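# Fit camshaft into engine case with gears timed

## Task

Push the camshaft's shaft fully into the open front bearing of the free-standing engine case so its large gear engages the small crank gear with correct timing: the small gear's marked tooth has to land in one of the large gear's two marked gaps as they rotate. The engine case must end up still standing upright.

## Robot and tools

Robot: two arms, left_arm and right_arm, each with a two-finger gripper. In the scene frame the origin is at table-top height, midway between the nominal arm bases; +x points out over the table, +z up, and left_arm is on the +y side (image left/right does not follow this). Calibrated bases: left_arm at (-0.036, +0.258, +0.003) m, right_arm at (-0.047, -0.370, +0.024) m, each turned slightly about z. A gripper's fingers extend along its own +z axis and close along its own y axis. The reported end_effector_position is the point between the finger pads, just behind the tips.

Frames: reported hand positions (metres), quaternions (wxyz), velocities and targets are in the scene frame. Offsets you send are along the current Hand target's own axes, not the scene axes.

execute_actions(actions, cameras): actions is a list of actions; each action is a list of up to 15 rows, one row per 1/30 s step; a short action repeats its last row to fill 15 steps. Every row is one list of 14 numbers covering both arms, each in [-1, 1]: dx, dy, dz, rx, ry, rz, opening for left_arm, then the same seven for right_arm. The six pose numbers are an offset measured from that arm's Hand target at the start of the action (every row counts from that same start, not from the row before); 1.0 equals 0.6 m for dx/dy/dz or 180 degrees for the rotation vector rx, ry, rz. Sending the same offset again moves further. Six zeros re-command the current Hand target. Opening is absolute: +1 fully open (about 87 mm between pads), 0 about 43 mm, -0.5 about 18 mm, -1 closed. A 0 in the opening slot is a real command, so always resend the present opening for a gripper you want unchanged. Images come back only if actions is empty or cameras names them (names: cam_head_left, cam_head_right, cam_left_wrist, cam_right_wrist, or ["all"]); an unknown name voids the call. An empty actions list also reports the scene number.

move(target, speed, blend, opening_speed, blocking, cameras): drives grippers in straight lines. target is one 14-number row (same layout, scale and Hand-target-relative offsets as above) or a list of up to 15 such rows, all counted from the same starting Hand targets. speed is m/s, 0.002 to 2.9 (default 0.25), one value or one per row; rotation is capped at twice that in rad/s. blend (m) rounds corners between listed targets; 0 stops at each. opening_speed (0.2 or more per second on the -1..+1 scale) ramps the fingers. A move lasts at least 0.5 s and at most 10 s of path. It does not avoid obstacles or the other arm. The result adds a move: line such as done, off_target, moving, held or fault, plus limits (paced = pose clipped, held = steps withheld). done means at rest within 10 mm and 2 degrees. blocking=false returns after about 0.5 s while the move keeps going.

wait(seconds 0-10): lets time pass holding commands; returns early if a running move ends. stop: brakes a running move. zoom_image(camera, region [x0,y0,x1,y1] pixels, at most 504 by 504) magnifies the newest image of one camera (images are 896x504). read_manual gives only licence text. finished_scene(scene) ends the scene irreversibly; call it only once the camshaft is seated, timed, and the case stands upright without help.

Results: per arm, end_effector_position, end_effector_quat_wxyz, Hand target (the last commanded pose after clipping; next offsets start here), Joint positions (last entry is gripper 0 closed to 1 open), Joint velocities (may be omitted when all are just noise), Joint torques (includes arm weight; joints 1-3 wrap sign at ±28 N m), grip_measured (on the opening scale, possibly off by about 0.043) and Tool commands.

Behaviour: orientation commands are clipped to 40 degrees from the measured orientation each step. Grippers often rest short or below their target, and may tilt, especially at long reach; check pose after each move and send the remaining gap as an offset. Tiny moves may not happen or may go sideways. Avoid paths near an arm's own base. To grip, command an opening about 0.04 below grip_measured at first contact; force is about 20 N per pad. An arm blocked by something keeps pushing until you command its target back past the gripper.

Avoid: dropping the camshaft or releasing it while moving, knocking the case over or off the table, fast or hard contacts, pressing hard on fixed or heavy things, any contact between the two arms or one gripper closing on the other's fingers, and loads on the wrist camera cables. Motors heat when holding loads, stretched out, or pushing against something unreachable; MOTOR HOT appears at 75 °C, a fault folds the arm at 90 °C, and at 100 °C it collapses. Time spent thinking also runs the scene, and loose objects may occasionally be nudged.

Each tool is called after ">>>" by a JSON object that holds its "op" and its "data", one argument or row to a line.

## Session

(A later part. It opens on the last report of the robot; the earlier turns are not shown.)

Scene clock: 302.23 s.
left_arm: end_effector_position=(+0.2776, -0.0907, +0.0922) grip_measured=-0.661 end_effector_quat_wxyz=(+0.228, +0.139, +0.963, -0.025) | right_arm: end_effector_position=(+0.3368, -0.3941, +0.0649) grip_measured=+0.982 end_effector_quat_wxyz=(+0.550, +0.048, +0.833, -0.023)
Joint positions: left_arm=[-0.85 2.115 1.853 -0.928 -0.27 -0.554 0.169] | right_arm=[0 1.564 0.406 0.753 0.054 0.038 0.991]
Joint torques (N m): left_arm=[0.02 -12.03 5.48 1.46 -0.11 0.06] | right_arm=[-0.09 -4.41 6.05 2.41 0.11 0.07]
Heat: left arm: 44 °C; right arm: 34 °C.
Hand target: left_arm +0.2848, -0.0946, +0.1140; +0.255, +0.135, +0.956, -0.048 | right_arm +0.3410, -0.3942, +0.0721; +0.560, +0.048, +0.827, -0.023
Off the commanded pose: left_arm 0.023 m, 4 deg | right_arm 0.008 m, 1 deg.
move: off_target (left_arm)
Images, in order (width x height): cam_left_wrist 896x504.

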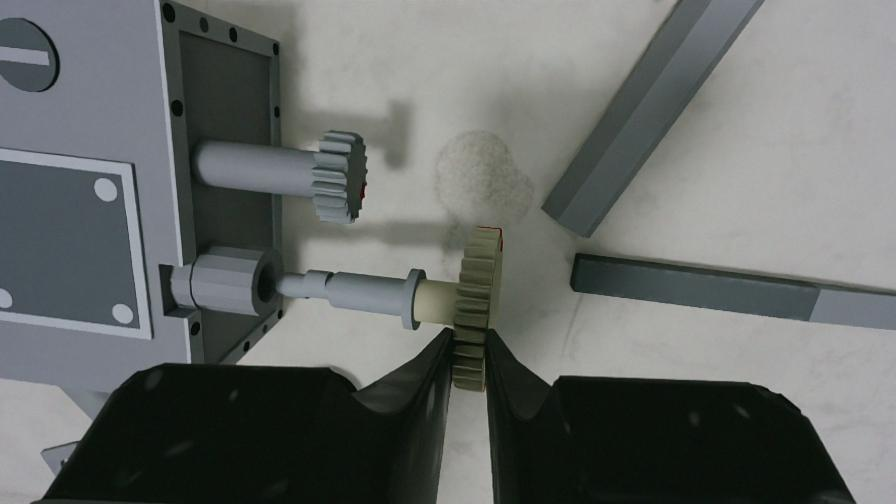

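>>> {"op": "move", "data": {
  "target": [
    [0,0.025,0,0,0,0,-0.76,0,0,0,0,0,0,1]
  ],
  "speed": 0.05,
  "cameras": ["cam_left_wrist"]
}}

>>> {"op": "zoom_image", "data": {
  "camera": "cam_left_wrist",
  "region": [160, 180, 510, 400]
}}

Scene clock: 311.30 s.
left_arm: end_effector_position=(+0.2779, -0.0859, +0.0937) grip_measured=-0.661 end_effector_quat_wxyz=(+0.226, +0.140, +0.963, -0.042) | right_arm: end_effector_position=(+0.3368, -0.3941, +0.0649) grip_measured=+0.982 end_effector_quat_wxyz=(+0.550, +0.048, +0.833, -0.023)
Joint positions: left_arm=[-0.831 2.077 1.797 -0.886 -0.235 -0.537 0.169] | right_arm=[0 1.564 0.406 0.753 0.054 0.038 0.991]
Joint torques (N m): left_arm=[0.84 -11.73 5.34 1.37 -0.33 0.16] | right_arm=[-0.13 -4.42 6.12 2.41 0.1 0.07]
Heat: left arm: 44 °C; right arm: 34 °C.
Hand target: left_arm +0.2892, -0.0801, +0.1138; +0.255, +0.134, +0.956, -0.048 | right_arm +0.3410, -0.3942, +0.0721; +0.560, +0.048, +0.827, -0.023
Off the commanded pose: left_arm 0.024 m, 3 deg | right_arm 0.008 m, 1 deg.
move: off_target (left_arm)
Images, in order (width x height): cam_left_wrist 896x504.

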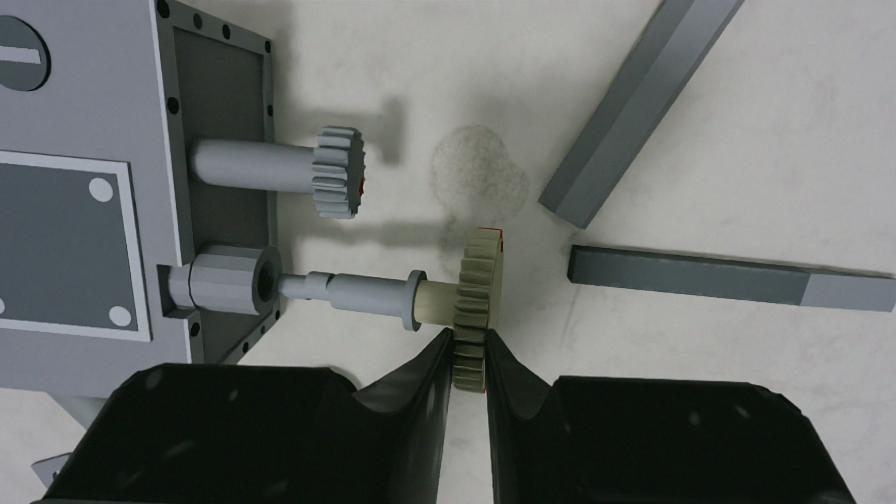

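Scaled by 1.440 from the camera's 896x504 image, which has a finer 1280x720 frame.

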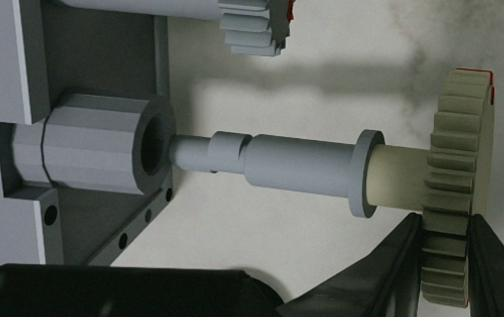

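>>> {"op": "move", "data": {
  "target": [
    [0,-0.022,0,0,0,0,-0.76,0,0,0,0,0,0,1],
    [-0.0155,-0.022,-0.011,0,0,0,-0.76,0,0,0,0,0,0,1]
  ],
  "speed": 0.07,
  "cameras": ["cam_left_wrist"]
}}

>>> {"op": "zoom_image", "data": {
  "camera": "cam_left_wrist",
  "region": [160, 180, 510, 400]
}}

Scene clock: 331.23 s.
left_arm: end_effector_position=(+0.2854, -0.0916, +0.1186) grip_measured=-0.661 end_effector_quat_wxyz=(+0.243, +0.136, +0.959, -0.050) | right_arm: end_effector_position=(+0.3368, -0.3941, +0.0649) grip_measured=+0.982 end_effector_quat_wxyz=(+0.550, +0.048, +0.833, -0.023)
Joint positions: left_arm=[-0.831 2.079 1.888 -0.938 -0.247 -0.538 0.169] | right_arm=[0 1.564 0.406 0.753 0.054 0.038 0.991]
Joint torques (N m): left_arm=[-0.62 -8.05 7.69 1.23 -0.28 0.01] | right_arm=[-0.1 -4.49 6.06 2.39 0.1 0.05]
Heat: left arm: 47 °C; right arm: 34 °C.
Hand target: left_arm +0.2901, -0.0939, +0.1244; +0.255, +0.134, +0.956, -0.048 | right_arm +0.3410, -0.3942, +0.0721; +0.560, +0.048, +0.827, -0.023
Off the commanded pose: left_arm 0.008 m, 1 deg | right_arm 0.008 m, 1 deg.
move: done
Images, in order (width x height): cam_left_wrist 896x504.

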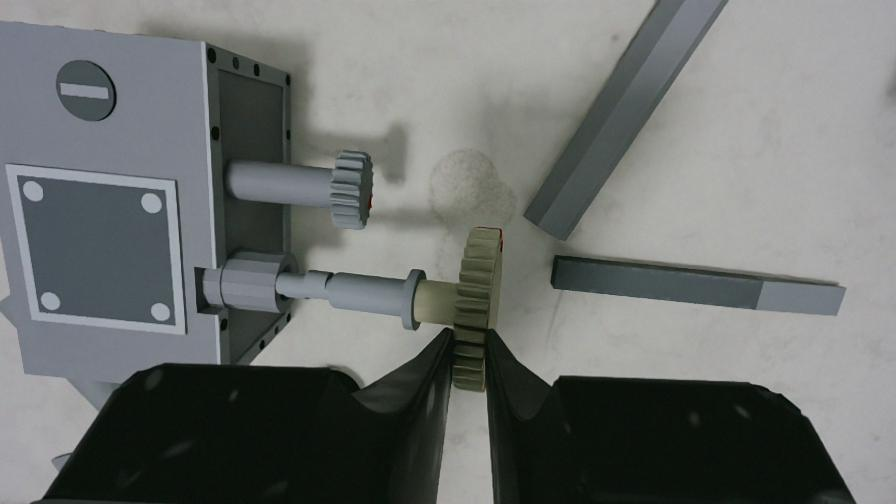

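Scaled by 1.440 from the camera's 896x504 image, which has a finer 1280x720 frame.

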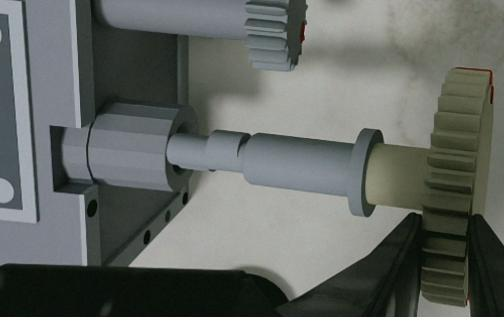

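>>> {"op": "execute_actions", "data": {
  "actions": [],
  "cameras": ["cam_head_left","cam_head_right"]
}}

>>> {"op": "zoom_image", "data": {
  "camera": "cam_head_right",
  "region": [340, 270, 480, 380]
}}

Scene clock: 349.57 s.
left_arm: end_effector_position=(+0.2854, -0.0916, +0.1185) grip_measured=-0.661 end_effector_quat_wxyz=(+0.243, +0.136, +0.959, -0.050) | right_arm: end_effector_position=(+0.3368, -0.3941, +0.0649) grip_measured=+0.982 end_effector_quat_wxyz=(+0.550, +0.048, +0.833, -0.023)
Joint positions: left_arm=[-0.831 2.079 1.888 -0.938 -0.247 -0.538 0.169] | right_arm=[0 1.564 0.406 0.753 0.054 0.038 0.991]
Joint velocities: within noise
Joint torques (N m): left_arm=[-0.62 -8.06 7.71 1.22 -0.28 0] | right_arm=[-0.09 -4.4 6.09 2.41 0.11 0.07]
Heat: left arm: 43 °C; right arm: 34 °C.
Hand target: left_arm +0.2901, -0.0939, +0.1244; +0.255, +0.134, +0.956, -0.048 | right_arm +0.3410, -0.3942, +0.0721; +0.560, +0.048, +0.827, -0.023
Tool commands: left_gripper/opening=-0.76 right_gripper/opening=+1.0
Off the commanded pose: left_arm 0.008 m, 1 deg | right_arm 0.008 m, 1 deg.
Images, in order (width x height): cam_head_left 896x504, cam_head_right 896x504.

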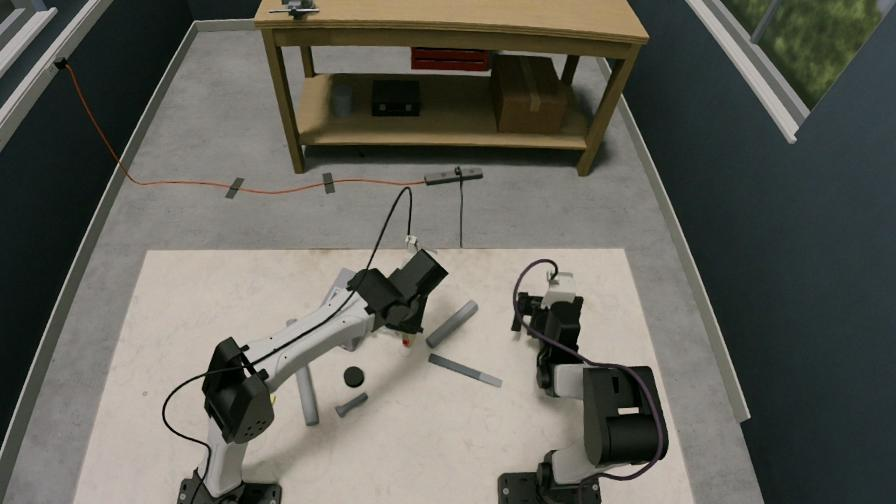

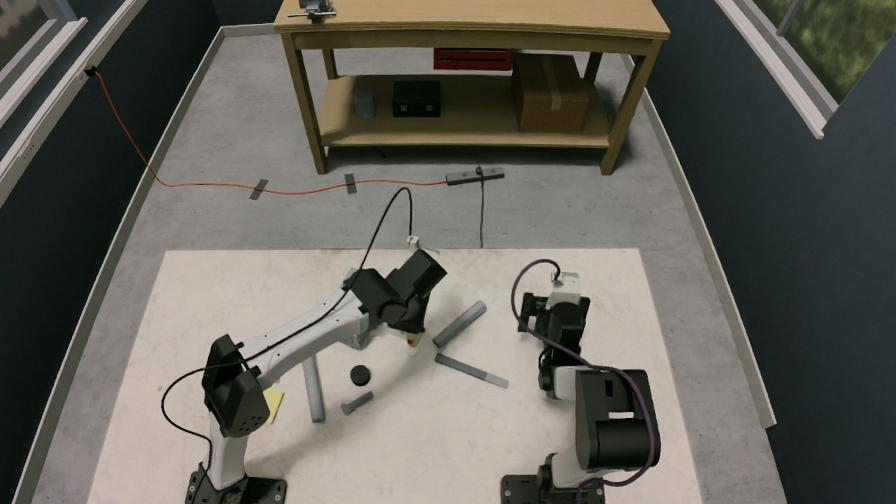

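Scaled by 3.600 from the camera's 896x504 image, which has a finer 1280x720 frame.

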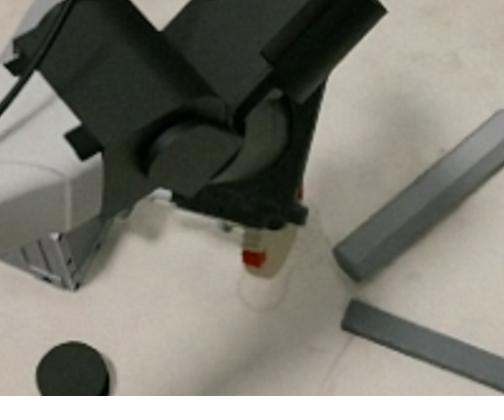

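>>> {"op": "zoom_image", "data": {
  "camera": "cam_left_wrist",
  "region": [270, 140, 520, 400]
}}

This scene's latest camera images include none from cam_left_wrist. They are from: cam_head_left, cam_head_right. cam_left_wrist's image comes with the result of a call that names it in "cameras".

>>> {"op": "move", "data": {
  "target": [
    [0.009,0,0.016,0,0,0,-0.76,0,0,0,0,0,0,1]
  ],
  "speed": 0.07,
  "cameras": ["cam_left_wrist"]
}}

>>> {"op": "zoom_image", "data": {
  "camera": "cam_left_wrist",
  "region": [190, 140, 520, 400]
}}

Scene clock: 375.40 s.
left_arm: end_effector_position=(+0.2838, -0.0896, +0.1132) grip_measured=-0.661 end_effector_quat_wxyz=(+0.239, +0.137, +0.960, -0.046) | right_arm: end_effector_position=(+0.3368, -0.3941, +0.0649) grip_measured=+0.982 end_effector_quat_wxyz=(+0.550, +0.048, +0.833, -0.023)
Joint positions: left_arm=[-0.831 2.079 1.87 -0.931 -0.247 -0.538 0.169] | right_arm=[0 1.564 0.406 0.753 0.054 0.038 0.991]
Joint torques (N m): left_arm=[-0.64 -8.06 5.61 1.57 -0.28 0.01] | right_arm=[-0.12 -4.4 6.11 2.4 0.11 0.07]
Heat: left arm: 40 °C; right arm: 35 °C.
Hand target: left_arm +0.2902, -0.0942, +0.1135; +0.255, +0.134, +0.956, -0.048 | right_arm +0.3410, -0.3942, +0.0721; +0.560, +0.048, +0.827, -0.023
Off the commanded pose: left_arm 0.008 m, 2 deg | right_arm 0.008 m, 1 deg.
move: done
Images, in order (width x height): cam_left_wrist 896x504.

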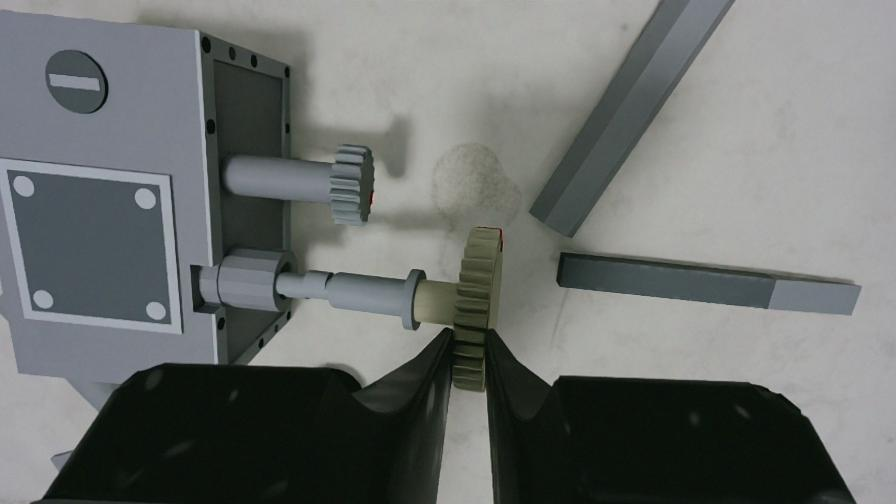

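Scaled by 1.527 from the camera's 896x504 image, which has a finer 1280x720 frame.

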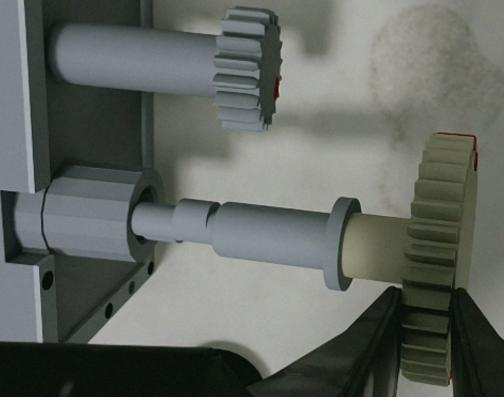

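>>> {"op": "move", "data": {
  "target": [
    [0.011,-0.012,0.010,-0.047,0,0,-0.76,0,0,0,0,0,0,1]
  ],
  "speed": 0.07,
  "cameras": ["cam_left_wrist"]
}}

>>> {"op": "zoom_image", "data": {
  "camera": "cam_left_wrist",
  "region": [190, 140, 520, 400]
}}

Scene clock: 393.33 s.
left_arm: end_effector_position=(+0.2820, -0.0979, +0.0990) grip_measured=-0.661 end_effector_quat_wxyz=(+0.252, +0.119, +0.960, +0.020) | right_arm: end_effector_position=(+0.3368, -0.3941, +0.0649) grip_measured=+0.982 end_effector_quat_wxyz=(+0.550, +0.048, +0.833, -0.023)
Joint positions: left_arm=[-0.891 2.192 1.994 -1.034 -0.39 -0.621 0.169] | right_arm=[0 1.564 0.406 0.753 0.054 0.038 0.991]
Joint torques (N m): left_arm=[-0.91 -8.54 7.77 0.98 -0.4 -0.06] | right_arm=[-0.09 -4.48 6.11 2.41 0.1 0.04]
Heat: left arm: 39 °C; right arm: 35 °C.
Hand target: left_arm +0.2855, -0.1006, +0.1052; +0.264, +0.115, +0.957, +0.023 | right_arm +0.3410, -0.3942, +0.0721; +0.560, +0.048, +0.827, -0.023
Off the commanded pose: left_arm 0.008 m, 2 deg | right_arm 0.008 m, 1 deg.
move: done
Images, in order (width x height): cam_left_wrist 896x504.

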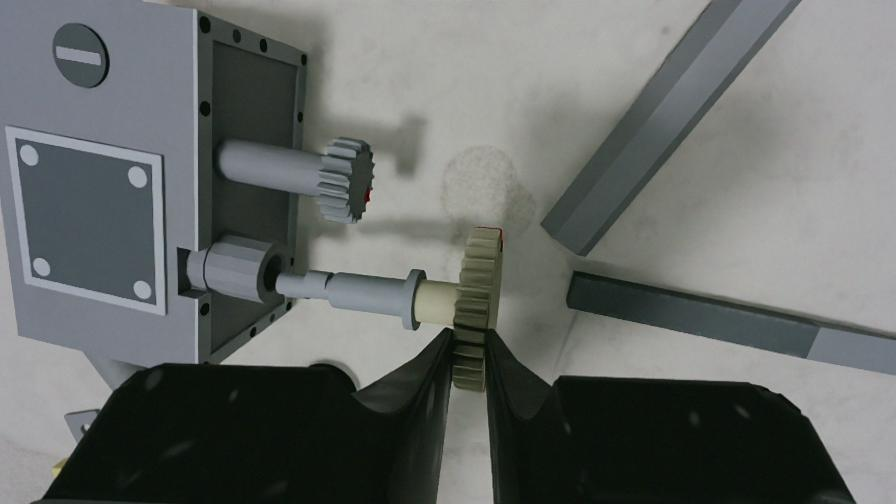

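Scaled by 1.527 from the camera's 896x504 image, which has a finer 1280x720 frame.

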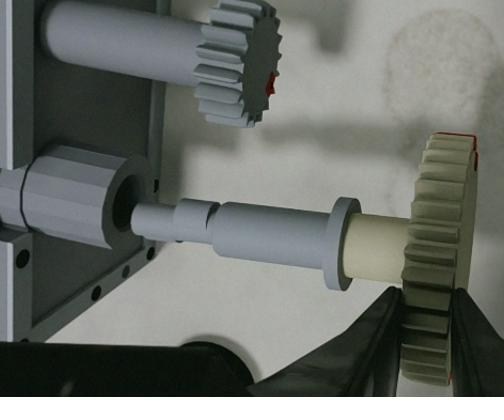

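>>> {"op": "move", "data": {
  "target": [
    [0.018,-0.004,0.006,0.002,-0.0025,0.0218,-0.76,0,0,0,0,0,0,1]
  ],
  "speed": 0.07,
  "cameras": ["cam_left_wrist"]
}}

>>> {"op": "zoom_image", "data": {
  "camera": "cam_left_wrist",
  "region": [190, 140, 520, 400]
}}

Scene clock: 411.30 s.
left_arm: end_effector_position=(+0.2727, -0.0964, +0.0875) grip_measured=-0.661 end_effector_quat_wxyz=(+0.244, +0.148, +0.958, +0.034) | right_arm: end_effector_position=(+0.3368, -0.3941, +0.0649) grip_measured=+0.982 end_effector_quat_wxyz=(+0.550, +0.048, +0.833, -0.023)
Joint positions: left_arm=[-0.91 2.192 1.952 -1.019 -0.395 -0.583 0.169] | right_arm=[0 1.564 0.406 0.753 0.054 0.038 0.991]
Joint torques (N m): left_arm=[-0.88 -10.22 5.37 1.29 -0.43 0.09] | right_arm=[-0.1 -4.46 6.04 2.41 0.1 0.06]
Heat: left arm: 38 °C; right arm: 35 °C.
Hand target: left_arm +0.2778, -0.1004, +0.0964; +0.266, +0.149, +0.952, +0.029 | right_arm +0.3410, -0.3942, +0.0721; +0.560, +0.048, +0.827, -0.023
Off the commanded pose: left_arm 0.011 m, 3 deg | right_arm 0.008 m, 1 deg.
move: off_target (left_arm)
Images, in order (width x height): cam_left_wrist 896x504.

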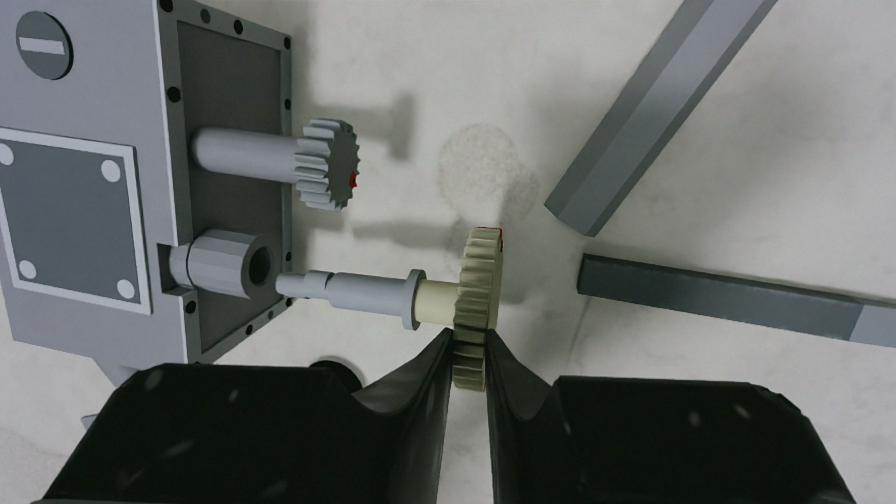

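Scaled by 1.527 from the camera's 896x504 image, which has a finer 1280x720 frame.

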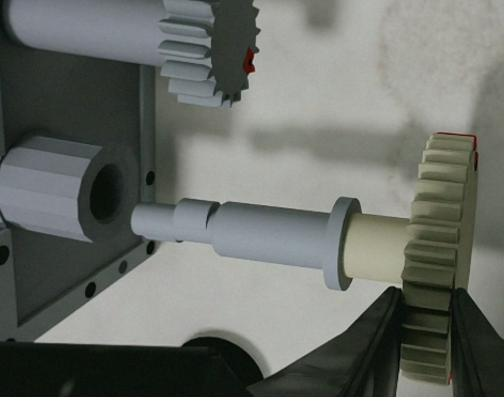

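>>> {"op": "move", "data": {
  "target": [
    [-0.012,0.0,0.0065,0.0067,-0.002,0.012,-0.76,0,0,0,0,0,0,1]
  ],
  "speed": 0.07,
  "cameras": ["cam_left_wrist"]
}}

>>> {"op": "zoom_image", "data": {
  "camera": "cam_left_wrist",
  "region": [190, 140, 520, 400]
}}

Scene clock: 424.77 s.
left_arm: end_effector_position=(+0.2761, -0.0978, +0.0887) grip_measured=-0.661 end_effector_quat_wxyz=(+0.250, +0.174, +0.952, +0.034) | right_arm: end_effector_position=(+0.3368, -0.3941, +0.0649) grip_measured=+0.982 end_effector_quat_wxyz=(+0.550, +0.048, +0.833, -0.023)
Joint positions: left_arm=[-0.91 2.192 1.952 -1 -0.395 -0.524 0.169] | right_arm=[0 1.564 0.406 0.753 0.054 0.038 0.991]
Joint torques (N m): left_arm=[0.17 -9.4 6.67 1.33 -0.23 0.05] | right_arm=[-0.09 -4.42 6.13 2.4 0.09 0.07]
Heat: left arm: 38 °C; right arm: 35 °C.
Hand target: left_arm +0.2856, -0.1027, +0.0966; +0.267, +0.170, +0.948, +0.023 | right_arm +0.3410, -0.3942, +0.0721; +0.560, +0.048, +0.827, -0.023
Off the commanded pose: left_arm 0.013 m, 2 deg | right_arm 0.008 m, 1 deg.
move: off_target (left_arm)
Images, in order (width x height): cam_left_wrist 896x504.

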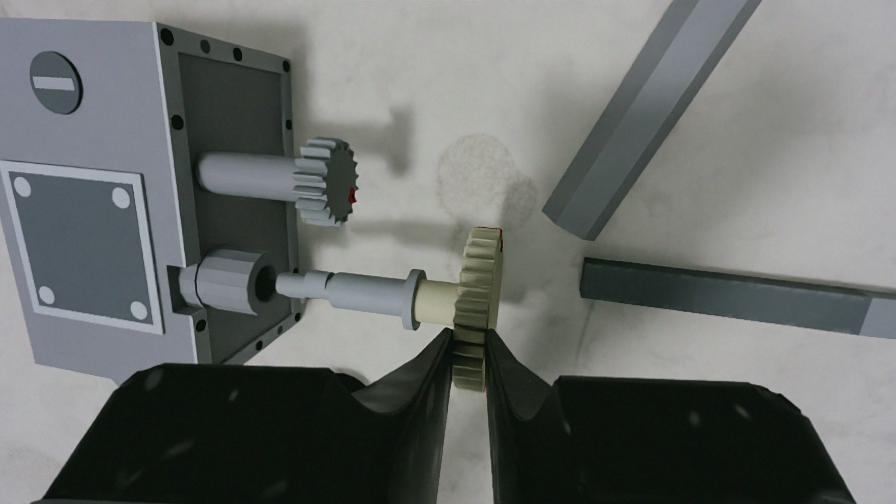

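Scaled by 1.527 from the camera's 896x504 image, which has a finer 1280x720 frame.

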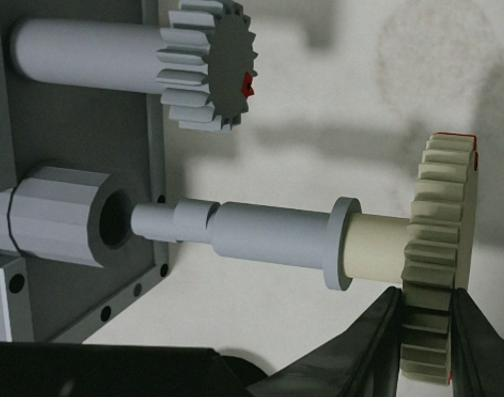

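>>> {"op": "move", "data": {
  "target": [
    [0.0022,0.0248,0.0026,0,0,0,-0.76,0,0,0,0,0,0,1]
  ],
  "speed": 0.05,
  "cameras": ["cam_left_wrist"]
}}

>>> {"op": "zoom_image", "data": {
  "camera": "cam_left_wrist",
  "region": [190, 140, 520, 400]
}}

Scene clock: 440.17 s.
left_arm: end_effector_position=(+0.2819, -0.0877, +0.0727) grip_measured=-0.661 end_effector_quat_wxyz=(+0.238, +0.177, +0.954, +0.036) | right_arm: end_effector_position=(+0.3368, -0.3941, +0.0649) grip_measured=+0.982 end_effector_quat_wxyz=(+0.550, +0.048, +0.833, -0.023)
Joint positions: left_arm=[-0.88 2.192 1.894 -0.953 -0.372 -0.498 0.169] | right_arm=[0 1.564 0.406 0.753 0.054 0.038 0.991]
Joint torques (N m): left_arm=[0.1 -12.79 5.39 1.24 -0.36 0.04] | right_arm=[-0.12 -4.42 6.06 2.4 0.11 0.08]
Heat: left arm: 38 °C; right arm: 35 °C.
Hand target: left_arm +0.2899, -0.0883, +0.0966; +0.267, +0.170, +0.948, +0.023 | right_arm +0.3410, -0.3942, +0.0721; +0.560, +0.048, +0.827, -0.023
Off the commanded pose: left_arm 0.025 m, 4 deg | right_arm 0.008 m, 1 deg.
move: off_target (left_arm)
Images, in order (width x height): cam_left_wrist 896x504.

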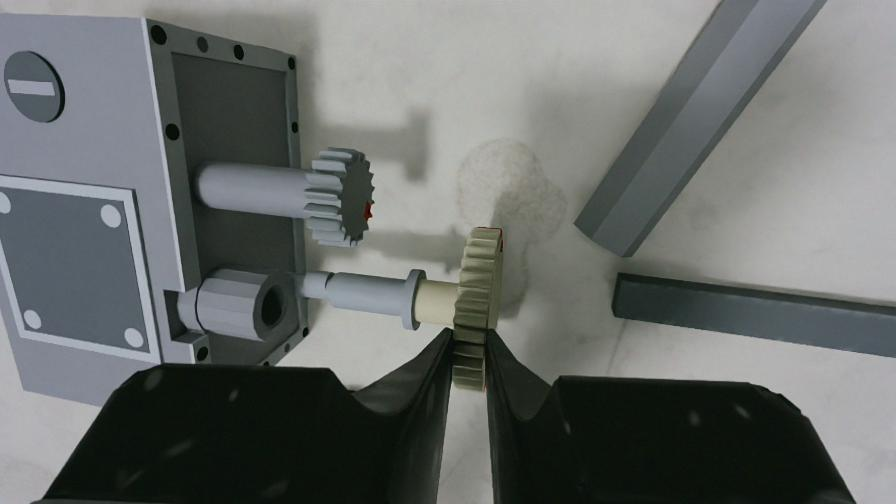

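Scaled by 1.527 from the camera's 896x504 image, which has a finer 1280x720 frame.

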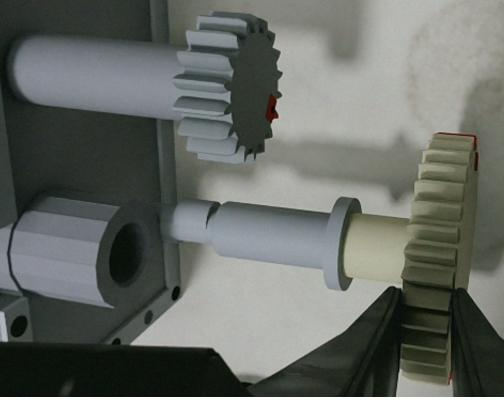

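>>> {"op": "move", "data": {
  "target": [
    [-0.0022,-0.022,-0.0026,0,0,0,-0.76,0,0,0,0,0,0,1],
    [-0.012,-0.022,-0.018,0,0,0,-0.76,0,0,0,0,0,0,1]
  ],
  "speed": 0.06,
  "cameras": ["cam_left_wrist"]
}}

>>> {"op": "zoom_image", "data": {
  "camera": "cam_left_wrist",
  "region": [190, 140, 520, 400]
}}

Scene clock: 448.87 s.
left_arm: end_effector_position=(+0.2834, -0.0993, +0.0981) grip_measured=-0.658 end_effector_quat_wxyz=(+0.253, +0.173, +0.952, +0.022) | right_arm: end_effector_position=(+0.3368, -0.3941, +0.0649) grip_measured=+0.982 end_effector_quat_wxyz=(+0.550, +0.048, +0.833, -0.023)
Joint positions: left_arm=[-0.893 2.192 1.987 -1.008 -0.376 -0.508 0.171] | right_arm=[0 1.564 0.406 0.753 0.054 0.038 0.991]
Joint torques (N m): left_arm=[-0.99 -9.25 7.68 1.05 -0.4 -0.07] | right_arm=[-0.14 -4.48 6.06 2.39 0.11 0.07]
Heat: left arm: 40 °C; right arm: 35 °C.
Hand target: left_arm +0.2861, -0.1026, +0.1077; +0.267, +0.170, +0.948, +0.023 | right_arm +0.3410, -0.3942, +0.0721; +0.560, +0.048, +0.827, -0.023
Off the commanded pose: left_arm 0.010 m, 2 deg | right_arm 0.008 m, 1 deg.
move: done
Images, in order (width x height): cam_left_wrist 896x504.

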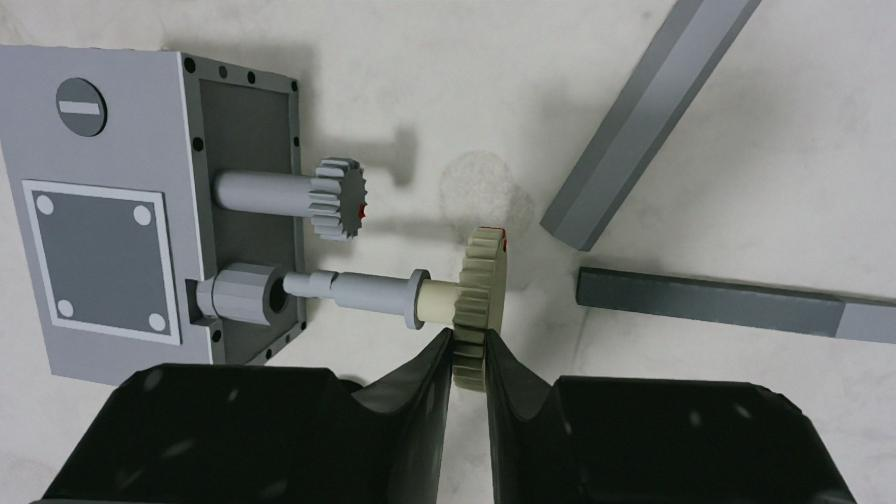

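Scaled by 1.527 from the camera's 896x504 image, which has a finer 1280x720 frame.

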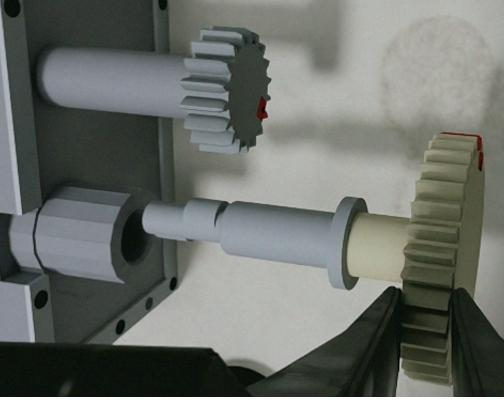

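>>> {"op": "move", "data": {
  "target": [
    [0.015,-0.003,0.0045,-0.018,0,0,-0.8,0,0,0,0,0,0,1]
  ],
  "speed": 0.06,
  "cameras": ["cam_left_wrist"]
}}

>>> {"op": "zoom_image", "data": {
  "camera": "cam_left_wrist",
  "region": [190, 140, 520, 400]
}}

Scene clock: 464.00 s.
left_arm: end_effector_position=(+0.2759, -0.0993, +0.0941) grip_measured=-0.658 end_effector_quat_wxyz=(+0.259, +0.166, +0.950, +0.045) | right_arm: end_effector_position=(+0.3368, -0.3941, +0.0649) grip_measured=+0.982 end_effector_quat_wxyz=(+0.550, +0.048, +0.833, -0.023)
Joint positions: left_arm=[-0.923 2.203 1.987 -1.032 -0.431 -0.549 0.171] | right_arm=[0 1.564 0.406 0.753 0.054 0.038 0.991]
Joint torques (N m): left_arm=[-0.8 -8.68 7.71 0.96 -0.46 -0.06] | right_arm=[-0.13 -4.45 6.11 2.42 0.12 0.07]
Heat: left arm: 40 °C; right arm: 35 °C.
Hand target: left_arm +0.2797, -0.1015, +0.1007; +0.272, +0.162, +0.947, +0.050 | right_arm +0.3410, -0.3942, +0.0721; +0.560, +0.048, +0.827, -0.023
Off the commanded pose: left_arm 0.008 m, 2 deg | right_arm 0.008 m, 1 deg.
move: done
Images, in order (width x height): cam_left_wrist 896x504.

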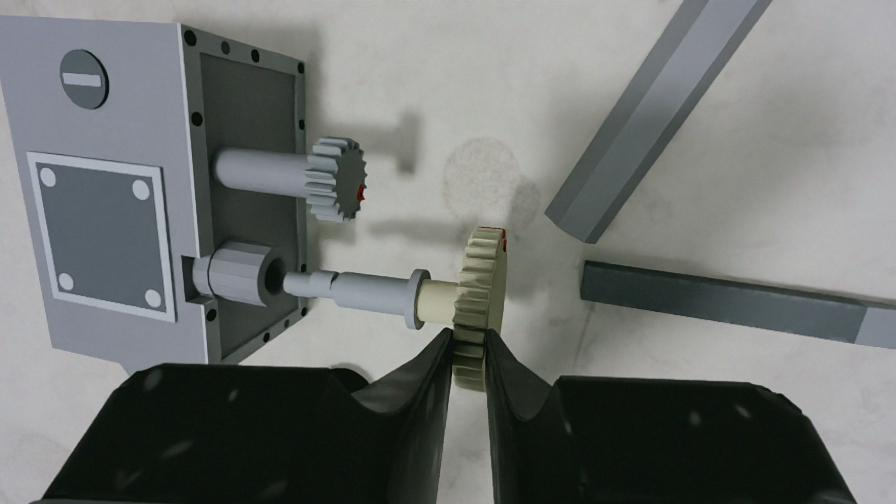

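Scaled by 1.527 from the camera's 896x504 image, which has a finer 1280x720 frame.

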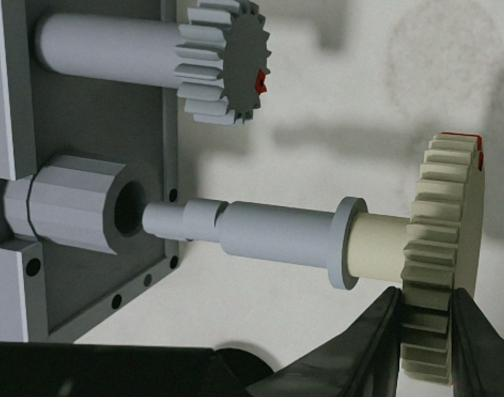

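>>> {"op": "move", "data": {
  "target": [
    [-0.001,0.007,0.0,0.004,-0.001,0.0075,-0.8,0,0,0,0,0,0,1]
  ],
  "speed": 0.04,
  "cameras": ["cam_left_wrist"]
}}

>>> {"op": "zoom_image", "data": {
  "camera": "cam_left_wrist",
  "region": [190, 140, 520, 400]
}}

Scene clock: 473.57 s.
left_arm: end_effector_position=(+0.2762, -0.0984, +0.0943) grip_measured=-0.658 end_effector_quat_wxyz=(+0.259, +0.177, +0.948, +0.048) | right_arm: end_effector_position=(+0.3368, -0.3941, +0.0649) grip_measured=+0.982 end_effector_quat_wxyz=(+0.550, +0.048, +0.833, -0.023)
Joint positions: left_arm=[-0.923 2.203 1.987 -1.032 -0.432 -0.527 0.171] | right_arm=[0 1.564 0.406 0.753 0.054 0.038 0.991]
Joint torques (N m): left_arm=[-0.13 -10.13 5.46 1.17 -0.32 0.06] | right_arm=[-0.12 -4.37 6.06 2.4 0.1 0.07]
Heat: left arm: 39 °C; right arm: 35 °C.
Hand target: left_arm +0.2813, -0.0978, +0.1017; +0.272, +0.175, +0.945, +0.047 | right_arm +0.3410, -0.3942, +0.0721; +0.560, +0.048, +0.827, -0.023
Off the commanded pose: left_arm 0.009 m, 2 deg | right_arm 0.008 m, 1 deg.
move: done
Images, in order (width x height): cam_left_wrist 896x504.

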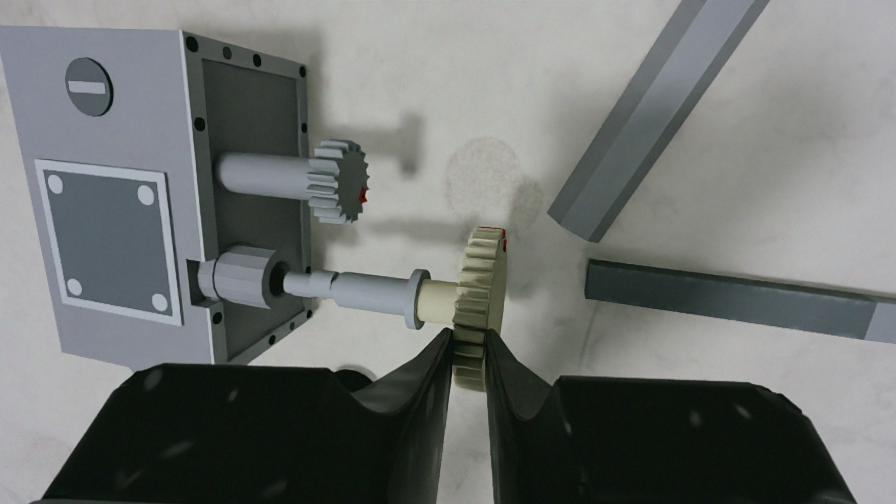

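Scaled by 1.527 from the camera's 896x504 image, which has a finer 1280x720 frame.

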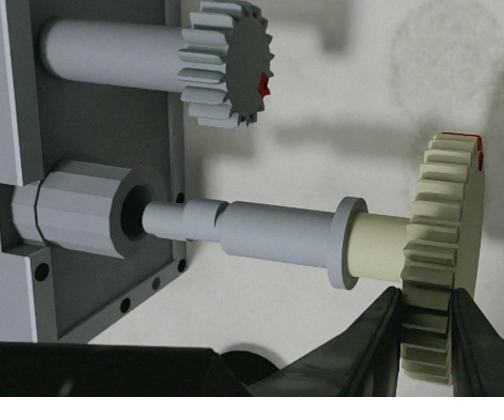

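>>> {"op": "move", "data": {
  "target": [
    [-0.002,0.011,0.0027,0,0,0,-0.8,0,0,0,0,0,0,1]
  ],
  "speed": 0.04,
  "cameras": ["cam_left_wrist"]
}}

>>> {"op": "zoom_image", "data": {
  "camera": "cam_left_wrist",
  "region": [190, 140, 520, 400]
}}

Scene clock: 480.30 s.
left_arm: end_effector_position=(+0.2781, -0.0915, +0.0889) grip_measured=-0.658 end_effector_quat_wxyz=(+0.253, +0.181, +0.949, +0.057) | right_arm: end_effector_position=(+0.3368, -0.3941, +0.0649) grip_measured=+0.982 end_effector_quat_wxyz=(+0.550, +0.048, +0.833, -0.023)
Joint positions: left_arm=[-0.912 2.203 1.968 -1.028 -0.431 -0.511 0.171] | right_arm=[0 1.564 0.406 0.753 0.054 0.038 0.991]
Joint torques (N m): left_arm=[0.18 -11.19 5.24 1.24 -0.29 0.05] | right_arm=[-0.13 -4.48 6.08 2.42 0.1 0.06]
Heat: left arm: 39 °C; right arm: 35 °C.
Hand target: left_arm +0.2852, -0.0919, +0.1021; +0.272, +0.175, +0.945, +0.047 | right_arm +0.3410, -0.3942, +0.0721; +0.560, +0.048, +0.827, -0.023
Off the commanded pose: left_arm 0.015 m, 3 deg | right_arm 0.008 m, 1 deg.
move: off_target (left_arm)
Images, in order (width x height): cam_left_wrist 896x504.

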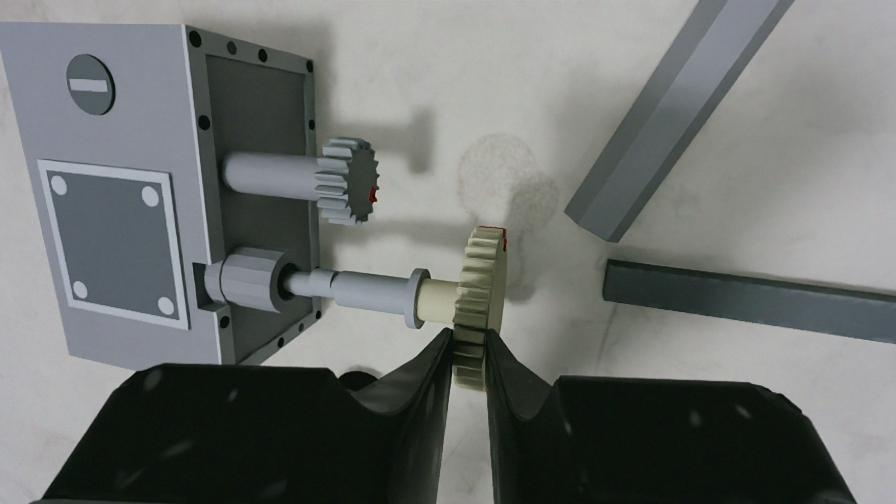

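Scaled by 1.527 from the camera's 896x504 image, which has a finer 1280x720 frame.

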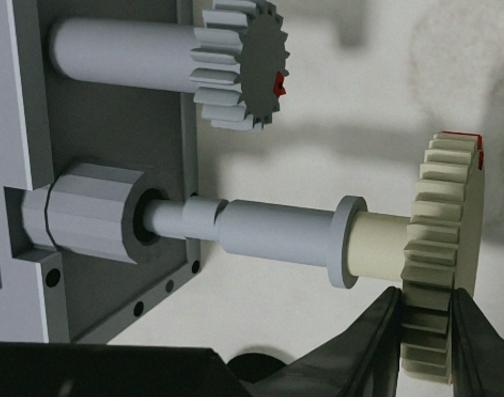

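>>> {"op": "move", "data": {
  "target": [
    [0.0,0.0125,0.0005,0,0,0,-0.8,0,0,0,0,0,0,1]
  ],
  "speed": 0.04,
  "cameras": ["cam_left_wrist"]
}}

>>> {"op": "zoom_image", "data": {
  "camera": "cam_left_wrist",
  "region": [190, 140, 520, 400]
}}

Scene clock: 486.37 s.
left_arm: end_effector_position=(+0.2789, -0.0922, +0.0859) grip_measured=-0.663 end_effector_quat_wxyz=(+0.254, +0.183, +0.949, +0.050) | right_arm: end_effector_position=(+0.3368, -0.3941, +0.0649) grip_measured=+0.982 end_effector_quat_wxyz=(+0.550, +0.048, +0.833, -0.023)
Joint positions: left_arm=[-0.908 2.194 1.941 -0.997 -0.42 -0.502 0.169] | right_arm=[0 1.564 0.406 0.753 0.054 0.038 0.991]
Joint torques (N m): left_arm=[0.9 -12.11 4.93 1.12 -0.36 0.1] | right_arm=[-0.17 -4.44 6.04 2.4 0.09 0.05]
Heat: left arm: 40 °C; right arm: 35 °C.
Hand target: left_arm +0.2877, -0.0850, +0.1033; +0.272, +0.175, +0.945, +0.047 | right_arm +0.3410, -0.3942, +0.0721; +0.560, +0.048, +0.827, -0.023
Off the commanded pose: left_arm 0.021 m, 2 deg | right_arm 0.008 m, 1 deg.
move: off_target (left_arm)
Images, in order (width x height): cam_left_wrist 896x504.

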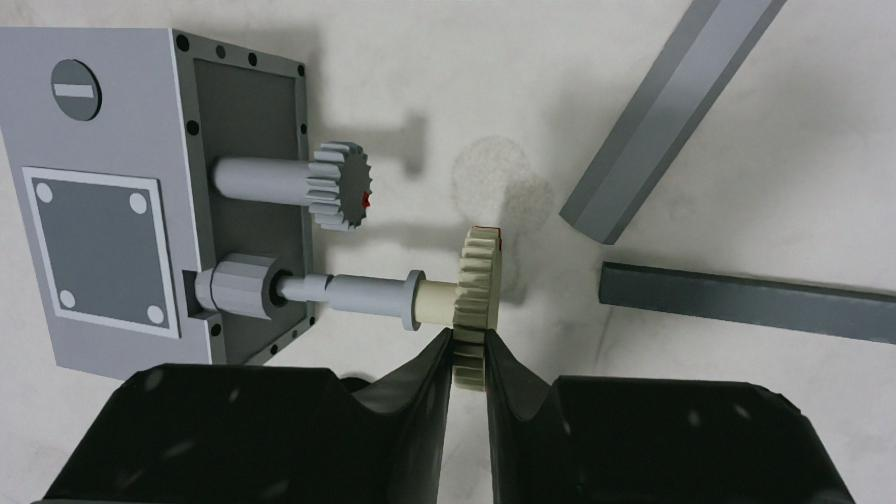

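Scaled by 1.527 from the camera's 896x504 image, which has a finer 1280x720 frame.

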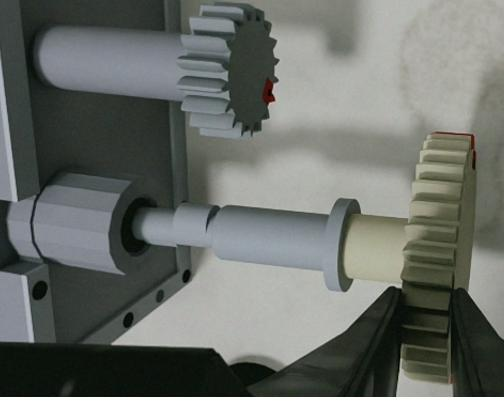

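>>> {"op": "move", "data": {
  "target": [
    [0.0,0.0125,0.0015,0,0,0,-0.8,0,0,0,0,0,0,1]
  ],
  "speed": 0.04,
  "cameras": ["cam_left_wrist"]
}}

>>> {"op": "zoom_image", "data": {
  "camera": "cam_left_wrist",
  "region": [190, 140, 520, 400]
}}

Scene clock: 491.43 s.
left_arm: end_effector_position=(+0.2791, -0.0913, +0.0875) grip_measured=-0.663 end_effector_quat_wxyz=(+0.253, +0.184, +0.949, +0.039) | right_arm: end_effector_position=(+0.3368, -0.3941, +0.0649) grip_measured=+0.982 end_effector_quat_wxyz=(+0.550, +0.048, +0.833, -0.023)
Joint positions: left_arm=[-0.9 2.173 1.914 -0.973 -0.4 -0.492 0.169] | right_arm=[0 1.564 0.406 0.753 0.054 0.038 0.991]
Joint torques (N m): left_arm=[1.36 -11.82 4.85 1.05 -0.51 0.11] | right_arm=[-0.13 -4.45 6.06 2.41 0.11 0.06]
Heat: left arm: 42 °C; right arm: 35 °C.
Hand target: left_arm +0.2904, -0.0780, +0.1039; +0.272, +0.175, +0.945, +0.047 | right_arm +0.3410, -0.3942, +0.0721; +0.560, +0.048, +0.827, -0.023
Off the commanded pose: left_arm 0.024 m, 3 deg | right_arm 0.008 m, 1 deg.
move: off_target (left_arm)
Images, in order (width x height): cam_left_wrist 896x504.

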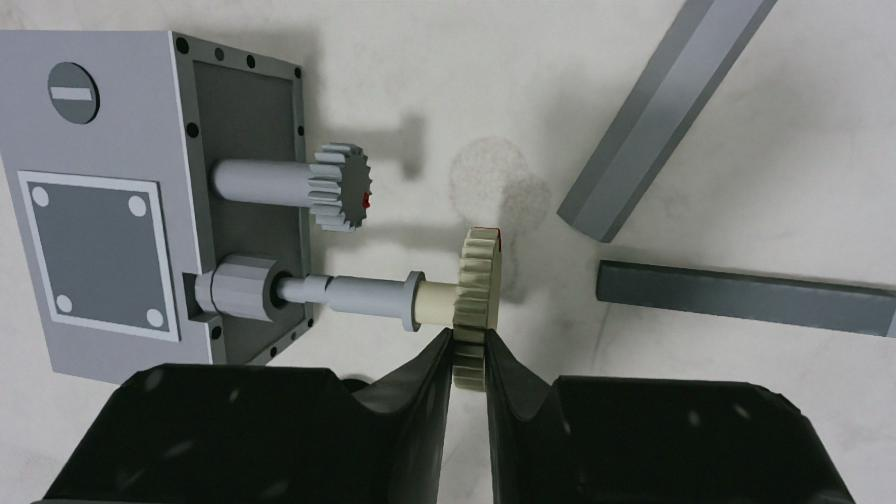

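Scaled by 1.527 from the camera's 896x504 image, which has a finer 1280x720 frame.

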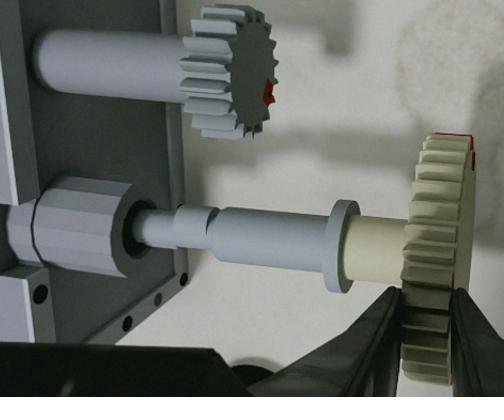

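>>> {"op": "move", "data": {
  "target": [
    [0.0,0.013,0.0,0,0,0,-0.8,0,0,0,0,0,0,1]
  ],
  "speed": 0.05,
  "cameras": ["cam_left_wrist"]
}}

>>> {"op": "zoom_image", "data": {
  "camera": "cam_left_wrist",
  "region": [190, 140, 520, 400]
}}

Scene clock: 499.00 s.
left_arm: end_effector_position=(+0.2830, -0.0814, +0.0874) grip_measured=-0.663 end_effector_quat_wxyz=(+0.250, +0.182, +0.950, +0.041) | right_arm: end_effector_position=(+0.3368, -0.3941, +0.0649) grip_measured=+0.982 end_effector_quat_wxyz=(+0.550, +0.048, +0.833, -0.023)
Joint positions: left_arm=[-0.879 2.154 1.885 -0.963 -0.393 -0.476 0.169] | right_arm=[0 1.564 0.406 0.753 0.054 0.038 0.991]
Joint torques (N m): left_arm=[0.91 -11.86 4.98 1.08 -0.51 0.11] | right_arm=[-0.1 -4.45 6.08 2.38 0.09 0.06]
Heat: left arm: 44 °C; right arm: 35 °C.
Hand target: left_arm +0.2928, -0.0707, +0.1053; +0.272, +0.175, +0.945, +0.047 | right_arm +0.3410, -0.3942, +0.0721; +0.560, +0.048, +0.827, -0.023
Off the commanded pose: left_arm 0.023 m, 3 deg | right_arm 0.008 m, 1 deg.
move: off_target (left_arm)
Images, in order (width x height): cam_left_wrist 896x504.

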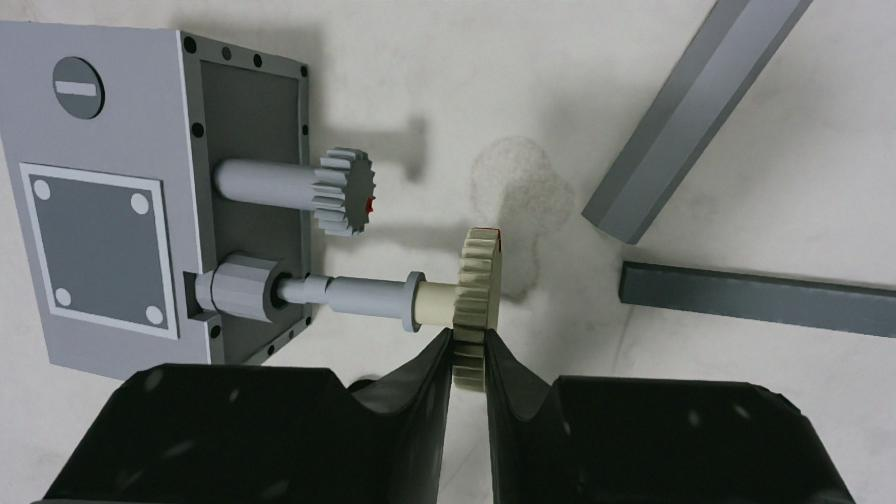

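Scaled by 1.527 from the camera's 896x504 image, which has a finer 1280x720 frame.

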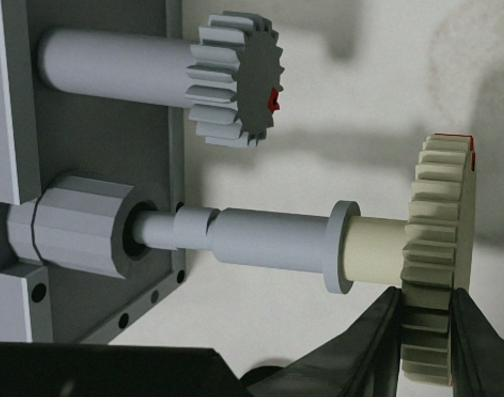

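>>> {"op": "move", "data": {
  "target": [
    [-0.001,-0.033,-0.003,0,0,0,-0.8,0,0,0,0,0,0,1],
    [0.007,-0.033,-0.003,0.014,0,0,-0.8,0,0,0,0,0,0,1]
  ],
  "speed": 0.06,
  "cameras": ["cam_left_wrist"]
}}

>>> {"op": "zoom_image", "data": {
  "camera": "cam_left_wrist",
  "region": [190, 140, 520, 400]
}}

Scene clock: 514.77 s.
left_arm: end_effector_position=(+0.2768, -0.0829, +0.0834) grip_measured=-0.661 end_effector_quat_wxyz=(+0.245, +0.185, +0.951, +0.045) | right_arm: end_effector_position=(+0.3368, -0.3941, +0.0649) grip_measured=+0.982 end_effector_quat_wxyz=(+0.550, +0.048, +0.833, -0.023)
Joint positions: left_arm=[-0.892 2.159 1.88 -0.972 -0.396 -0.487 0.17] | right_arm=[0 1.564 0.406 0.753 0.054 0.038 0.991]
Joint torques (N m): left_arm=[-0.23 -11.67 5.46 1.31 -0.18 0.06] | right_arm=[-0.1 -4.51 6.02 2.39 0.09 0.05]
Heat: left arm: 45 °C; right arm: 35 °C.
Hand target: left_arm +0.2825, -0.0876, +0.1011; +0.268, +0.181, +0.946, +0.026 | right_arm +0.3410, -0.3942, +0.0721; +0.560, +0.048, +0.827, -0.023
Off the commanded pose: left_arm 0.019 m, 3 deg | right_arm 0.008 m, 1 deg.
move: off_target (left_arm)
Images, in order (width x height): cam_left_wrist 896x504.

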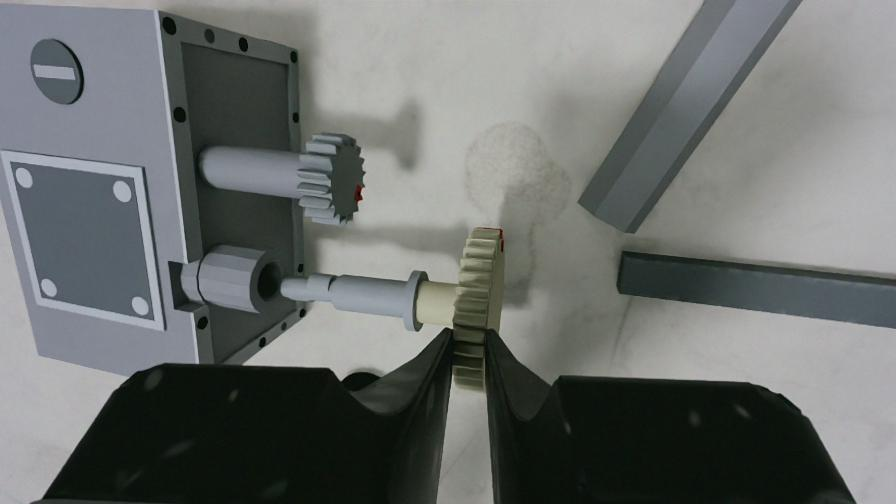

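Scaled by 1.527 from the camera's 896x504 image, which has a finer 1280x720 frame.

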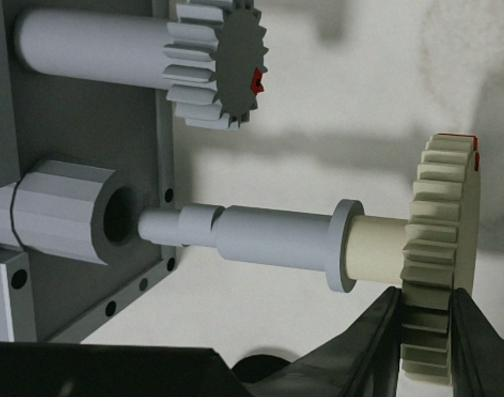

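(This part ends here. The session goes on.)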